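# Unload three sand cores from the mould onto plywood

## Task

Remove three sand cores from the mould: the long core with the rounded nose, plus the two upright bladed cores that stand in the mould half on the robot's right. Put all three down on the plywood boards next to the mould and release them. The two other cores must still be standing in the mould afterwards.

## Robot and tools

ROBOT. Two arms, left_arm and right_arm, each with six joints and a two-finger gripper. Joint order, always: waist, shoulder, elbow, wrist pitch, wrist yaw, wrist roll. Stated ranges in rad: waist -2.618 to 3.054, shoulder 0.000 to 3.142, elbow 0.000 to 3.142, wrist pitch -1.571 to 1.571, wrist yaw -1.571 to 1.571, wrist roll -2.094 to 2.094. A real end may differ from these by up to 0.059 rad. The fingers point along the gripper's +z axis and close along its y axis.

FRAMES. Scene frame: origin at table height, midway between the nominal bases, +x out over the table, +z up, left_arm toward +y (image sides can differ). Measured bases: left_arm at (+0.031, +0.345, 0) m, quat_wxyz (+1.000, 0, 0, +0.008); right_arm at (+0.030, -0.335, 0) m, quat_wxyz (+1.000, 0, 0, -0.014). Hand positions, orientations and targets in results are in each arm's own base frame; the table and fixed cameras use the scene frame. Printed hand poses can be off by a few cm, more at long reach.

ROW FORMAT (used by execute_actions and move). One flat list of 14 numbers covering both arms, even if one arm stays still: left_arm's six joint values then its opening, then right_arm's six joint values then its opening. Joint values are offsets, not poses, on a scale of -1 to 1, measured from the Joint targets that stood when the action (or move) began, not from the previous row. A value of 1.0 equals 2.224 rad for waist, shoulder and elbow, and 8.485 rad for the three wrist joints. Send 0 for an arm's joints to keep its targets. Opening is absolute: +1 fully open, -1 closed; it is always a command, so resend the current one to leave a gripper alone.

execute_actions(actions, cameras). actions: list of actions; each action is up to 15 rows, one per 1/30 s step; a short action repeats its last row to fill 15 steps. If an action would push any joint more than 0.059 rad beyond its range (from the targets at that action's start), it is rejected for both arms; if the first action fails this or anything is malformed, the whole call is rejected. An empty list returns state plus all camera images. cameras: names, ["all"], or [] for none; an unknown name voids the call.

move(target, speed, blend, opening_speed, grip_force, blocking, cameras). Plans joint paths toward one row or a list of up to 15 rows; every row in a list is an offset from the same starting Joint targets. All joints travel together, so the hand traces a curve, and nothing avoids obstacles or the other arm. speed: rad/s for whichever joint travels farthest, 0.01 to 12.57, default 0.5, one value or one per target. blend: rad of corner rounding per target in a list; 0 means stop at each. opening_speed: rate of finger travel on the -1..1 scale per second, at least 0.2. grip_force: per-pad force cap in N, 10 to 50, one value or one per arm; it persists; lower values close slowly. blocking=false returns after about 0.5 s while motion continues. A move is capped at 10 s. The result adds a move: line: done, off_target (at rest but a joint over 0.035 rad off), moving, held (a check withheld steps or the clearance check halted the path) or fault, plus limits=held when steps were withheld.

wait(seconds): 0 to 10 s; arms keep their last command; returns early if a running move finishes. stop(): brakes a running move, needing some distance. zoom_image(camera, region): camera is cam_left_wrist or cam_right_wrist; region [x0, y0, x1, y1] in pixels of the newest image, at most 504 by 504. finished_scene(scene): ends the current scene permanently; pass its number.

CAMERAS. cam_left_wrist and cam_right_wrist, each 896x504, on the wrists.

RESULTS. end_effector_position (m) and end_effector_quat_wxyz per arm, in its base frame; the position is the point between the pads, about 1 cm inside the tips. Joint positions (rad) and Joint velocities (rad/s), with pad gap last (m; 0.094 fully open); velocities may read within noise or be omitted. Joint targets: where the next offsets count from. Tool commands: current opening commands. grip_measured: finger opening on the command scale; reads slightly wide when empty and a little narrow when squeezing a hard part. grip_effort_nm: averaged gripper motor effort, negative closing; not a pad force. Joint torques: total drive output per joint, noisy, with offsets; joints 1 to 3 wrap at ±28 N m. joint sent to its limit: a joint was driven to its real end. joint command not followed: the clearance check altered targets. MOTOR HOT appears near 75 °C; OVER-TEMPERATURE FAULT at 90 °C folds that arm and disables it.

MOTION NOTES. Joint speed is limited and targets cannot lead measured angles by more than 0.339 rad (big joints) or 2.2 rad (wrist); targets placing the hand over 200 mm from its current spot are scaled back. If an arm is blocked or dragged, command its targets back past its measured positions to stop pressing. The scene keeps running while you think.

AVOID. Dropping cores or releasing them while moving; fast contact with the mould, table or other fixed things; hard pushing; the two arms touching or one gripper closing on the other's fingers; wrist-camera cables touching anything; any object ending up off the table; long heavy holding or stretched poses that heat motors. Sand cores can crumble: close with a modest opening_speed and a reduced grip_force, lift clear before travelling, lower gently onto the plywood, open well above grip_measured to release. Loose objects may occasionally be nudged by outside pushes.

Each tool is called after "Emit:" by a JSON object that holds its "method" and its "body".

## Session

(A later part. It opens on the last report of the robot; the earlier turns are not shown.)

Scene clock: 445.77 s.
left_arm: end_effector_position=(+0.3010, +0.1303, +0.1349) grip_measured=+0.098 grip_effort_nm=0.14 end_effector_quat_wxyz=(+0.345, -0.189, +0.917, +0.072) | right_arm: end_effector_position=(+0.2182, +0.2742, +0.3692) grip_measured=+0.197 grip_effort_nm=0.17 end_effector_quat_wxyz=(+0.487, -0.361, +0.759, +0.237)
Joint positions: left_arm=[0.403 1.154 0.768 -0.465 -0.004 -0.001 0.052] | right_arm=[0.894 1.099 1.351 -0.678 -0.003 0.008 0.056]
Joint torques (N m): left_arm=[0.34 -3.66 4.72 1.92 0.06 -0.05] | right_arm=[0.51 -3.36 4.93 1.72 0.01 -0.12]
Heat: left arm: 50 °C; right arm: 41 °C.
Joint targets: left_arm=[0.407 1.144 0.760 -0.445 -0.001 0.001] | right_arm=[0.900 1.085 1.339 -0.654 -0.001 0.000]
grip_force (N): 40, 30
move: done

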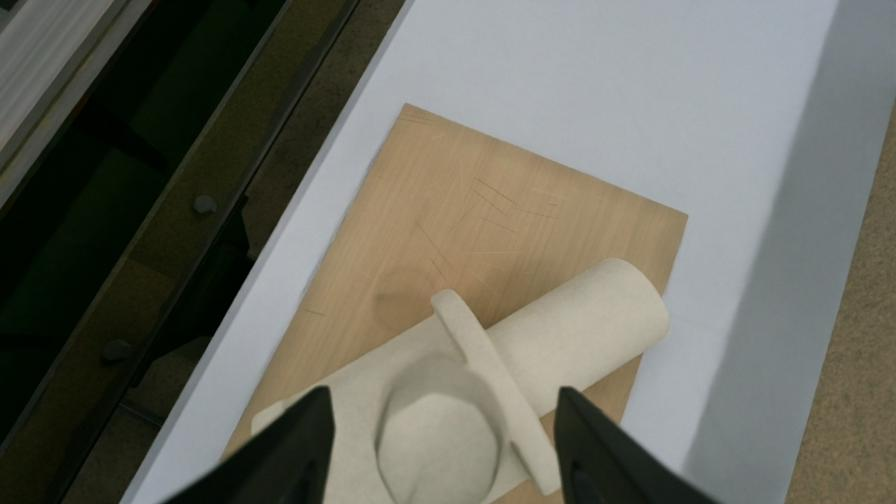

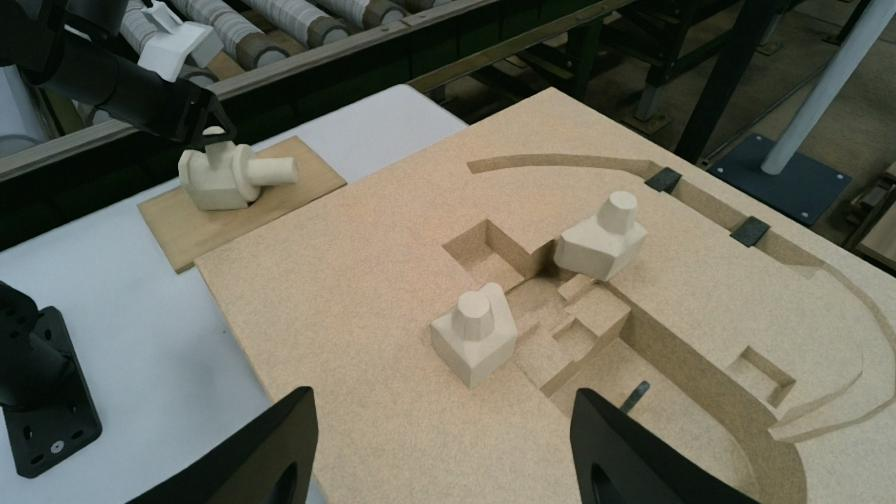

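Emit:
{"method": "move", "body": {"target": [[0,0.0018,0.108,-0.0279,0,0,0.2,0,0,0,0,0,0,0.2],[0,0.0274,0.2347,-0.0543,0,0,0.2,0,0,0,0,0,0,0.2]], "speed": 0.25, "blend": 0.02, "cameras": ["cam_left_wrist","cam_right_wrist"]}}

Emit:
{"method": "finished_scene", "body": {"scene": 1}}

Scene clock: 452.80 s.
left_arm: end_effector_position=(+0.3040, +0.1315, +0.2522) grip_measured=+0.198 grip_effort_nm=0.15 end_effector_quat_wxyz=(+0.349, -0.188, +0.915, +0.073) | right_arm: end_effector_position=(+0.2182, +0.2742, +0.3692) grip_measured=+0.197 grip_effort_nm=0.17 end_effector_quat_wxyz=(+0.487, -0.361, +0.759, +0.237)
Joint positions: left_arm=[0.403 1.196 1.257 -0.902 -0.004 -0.001 0.056] | right_arm=[0.894 1.099 1.351 -0.678 -0.003 0.008 0.056]
Joint torques (N m): left_arm=[0.35 -2.37 7.34 1.71 0.07 -0.02] | right_arm=[0.5 -3.37 4.94 1.71 0.01 -0.12]
Heat: left arm: 49 °C; right arm: 41 °C.
Joint targets: left_arm=[0.407 1.205 1.282 -0.905 -0.001 0.001] | right_arm=[0.900 1.085 1.339 -0.654 -0.001 0.000]
grip_force (N): 40, 30
move: done

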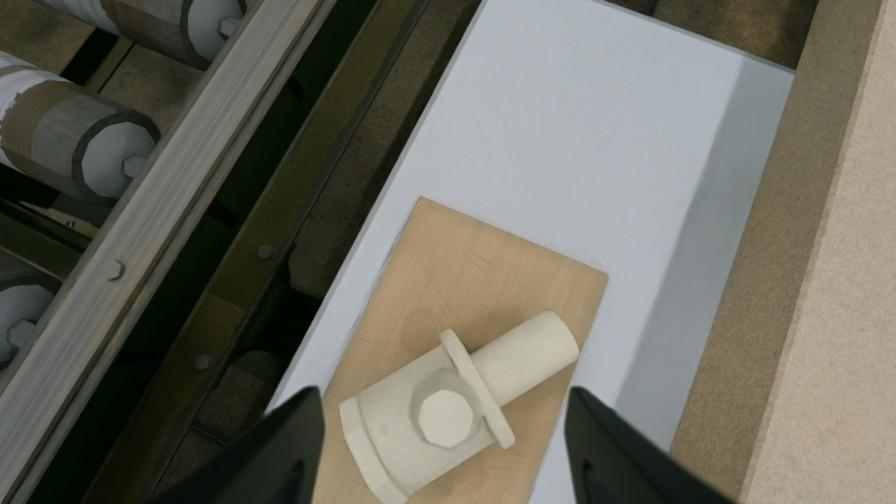

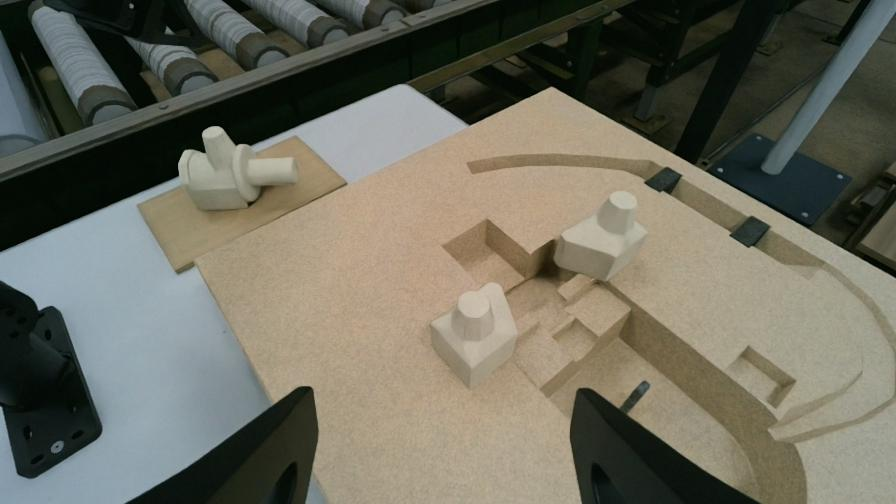

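The scene is finished: the task was done.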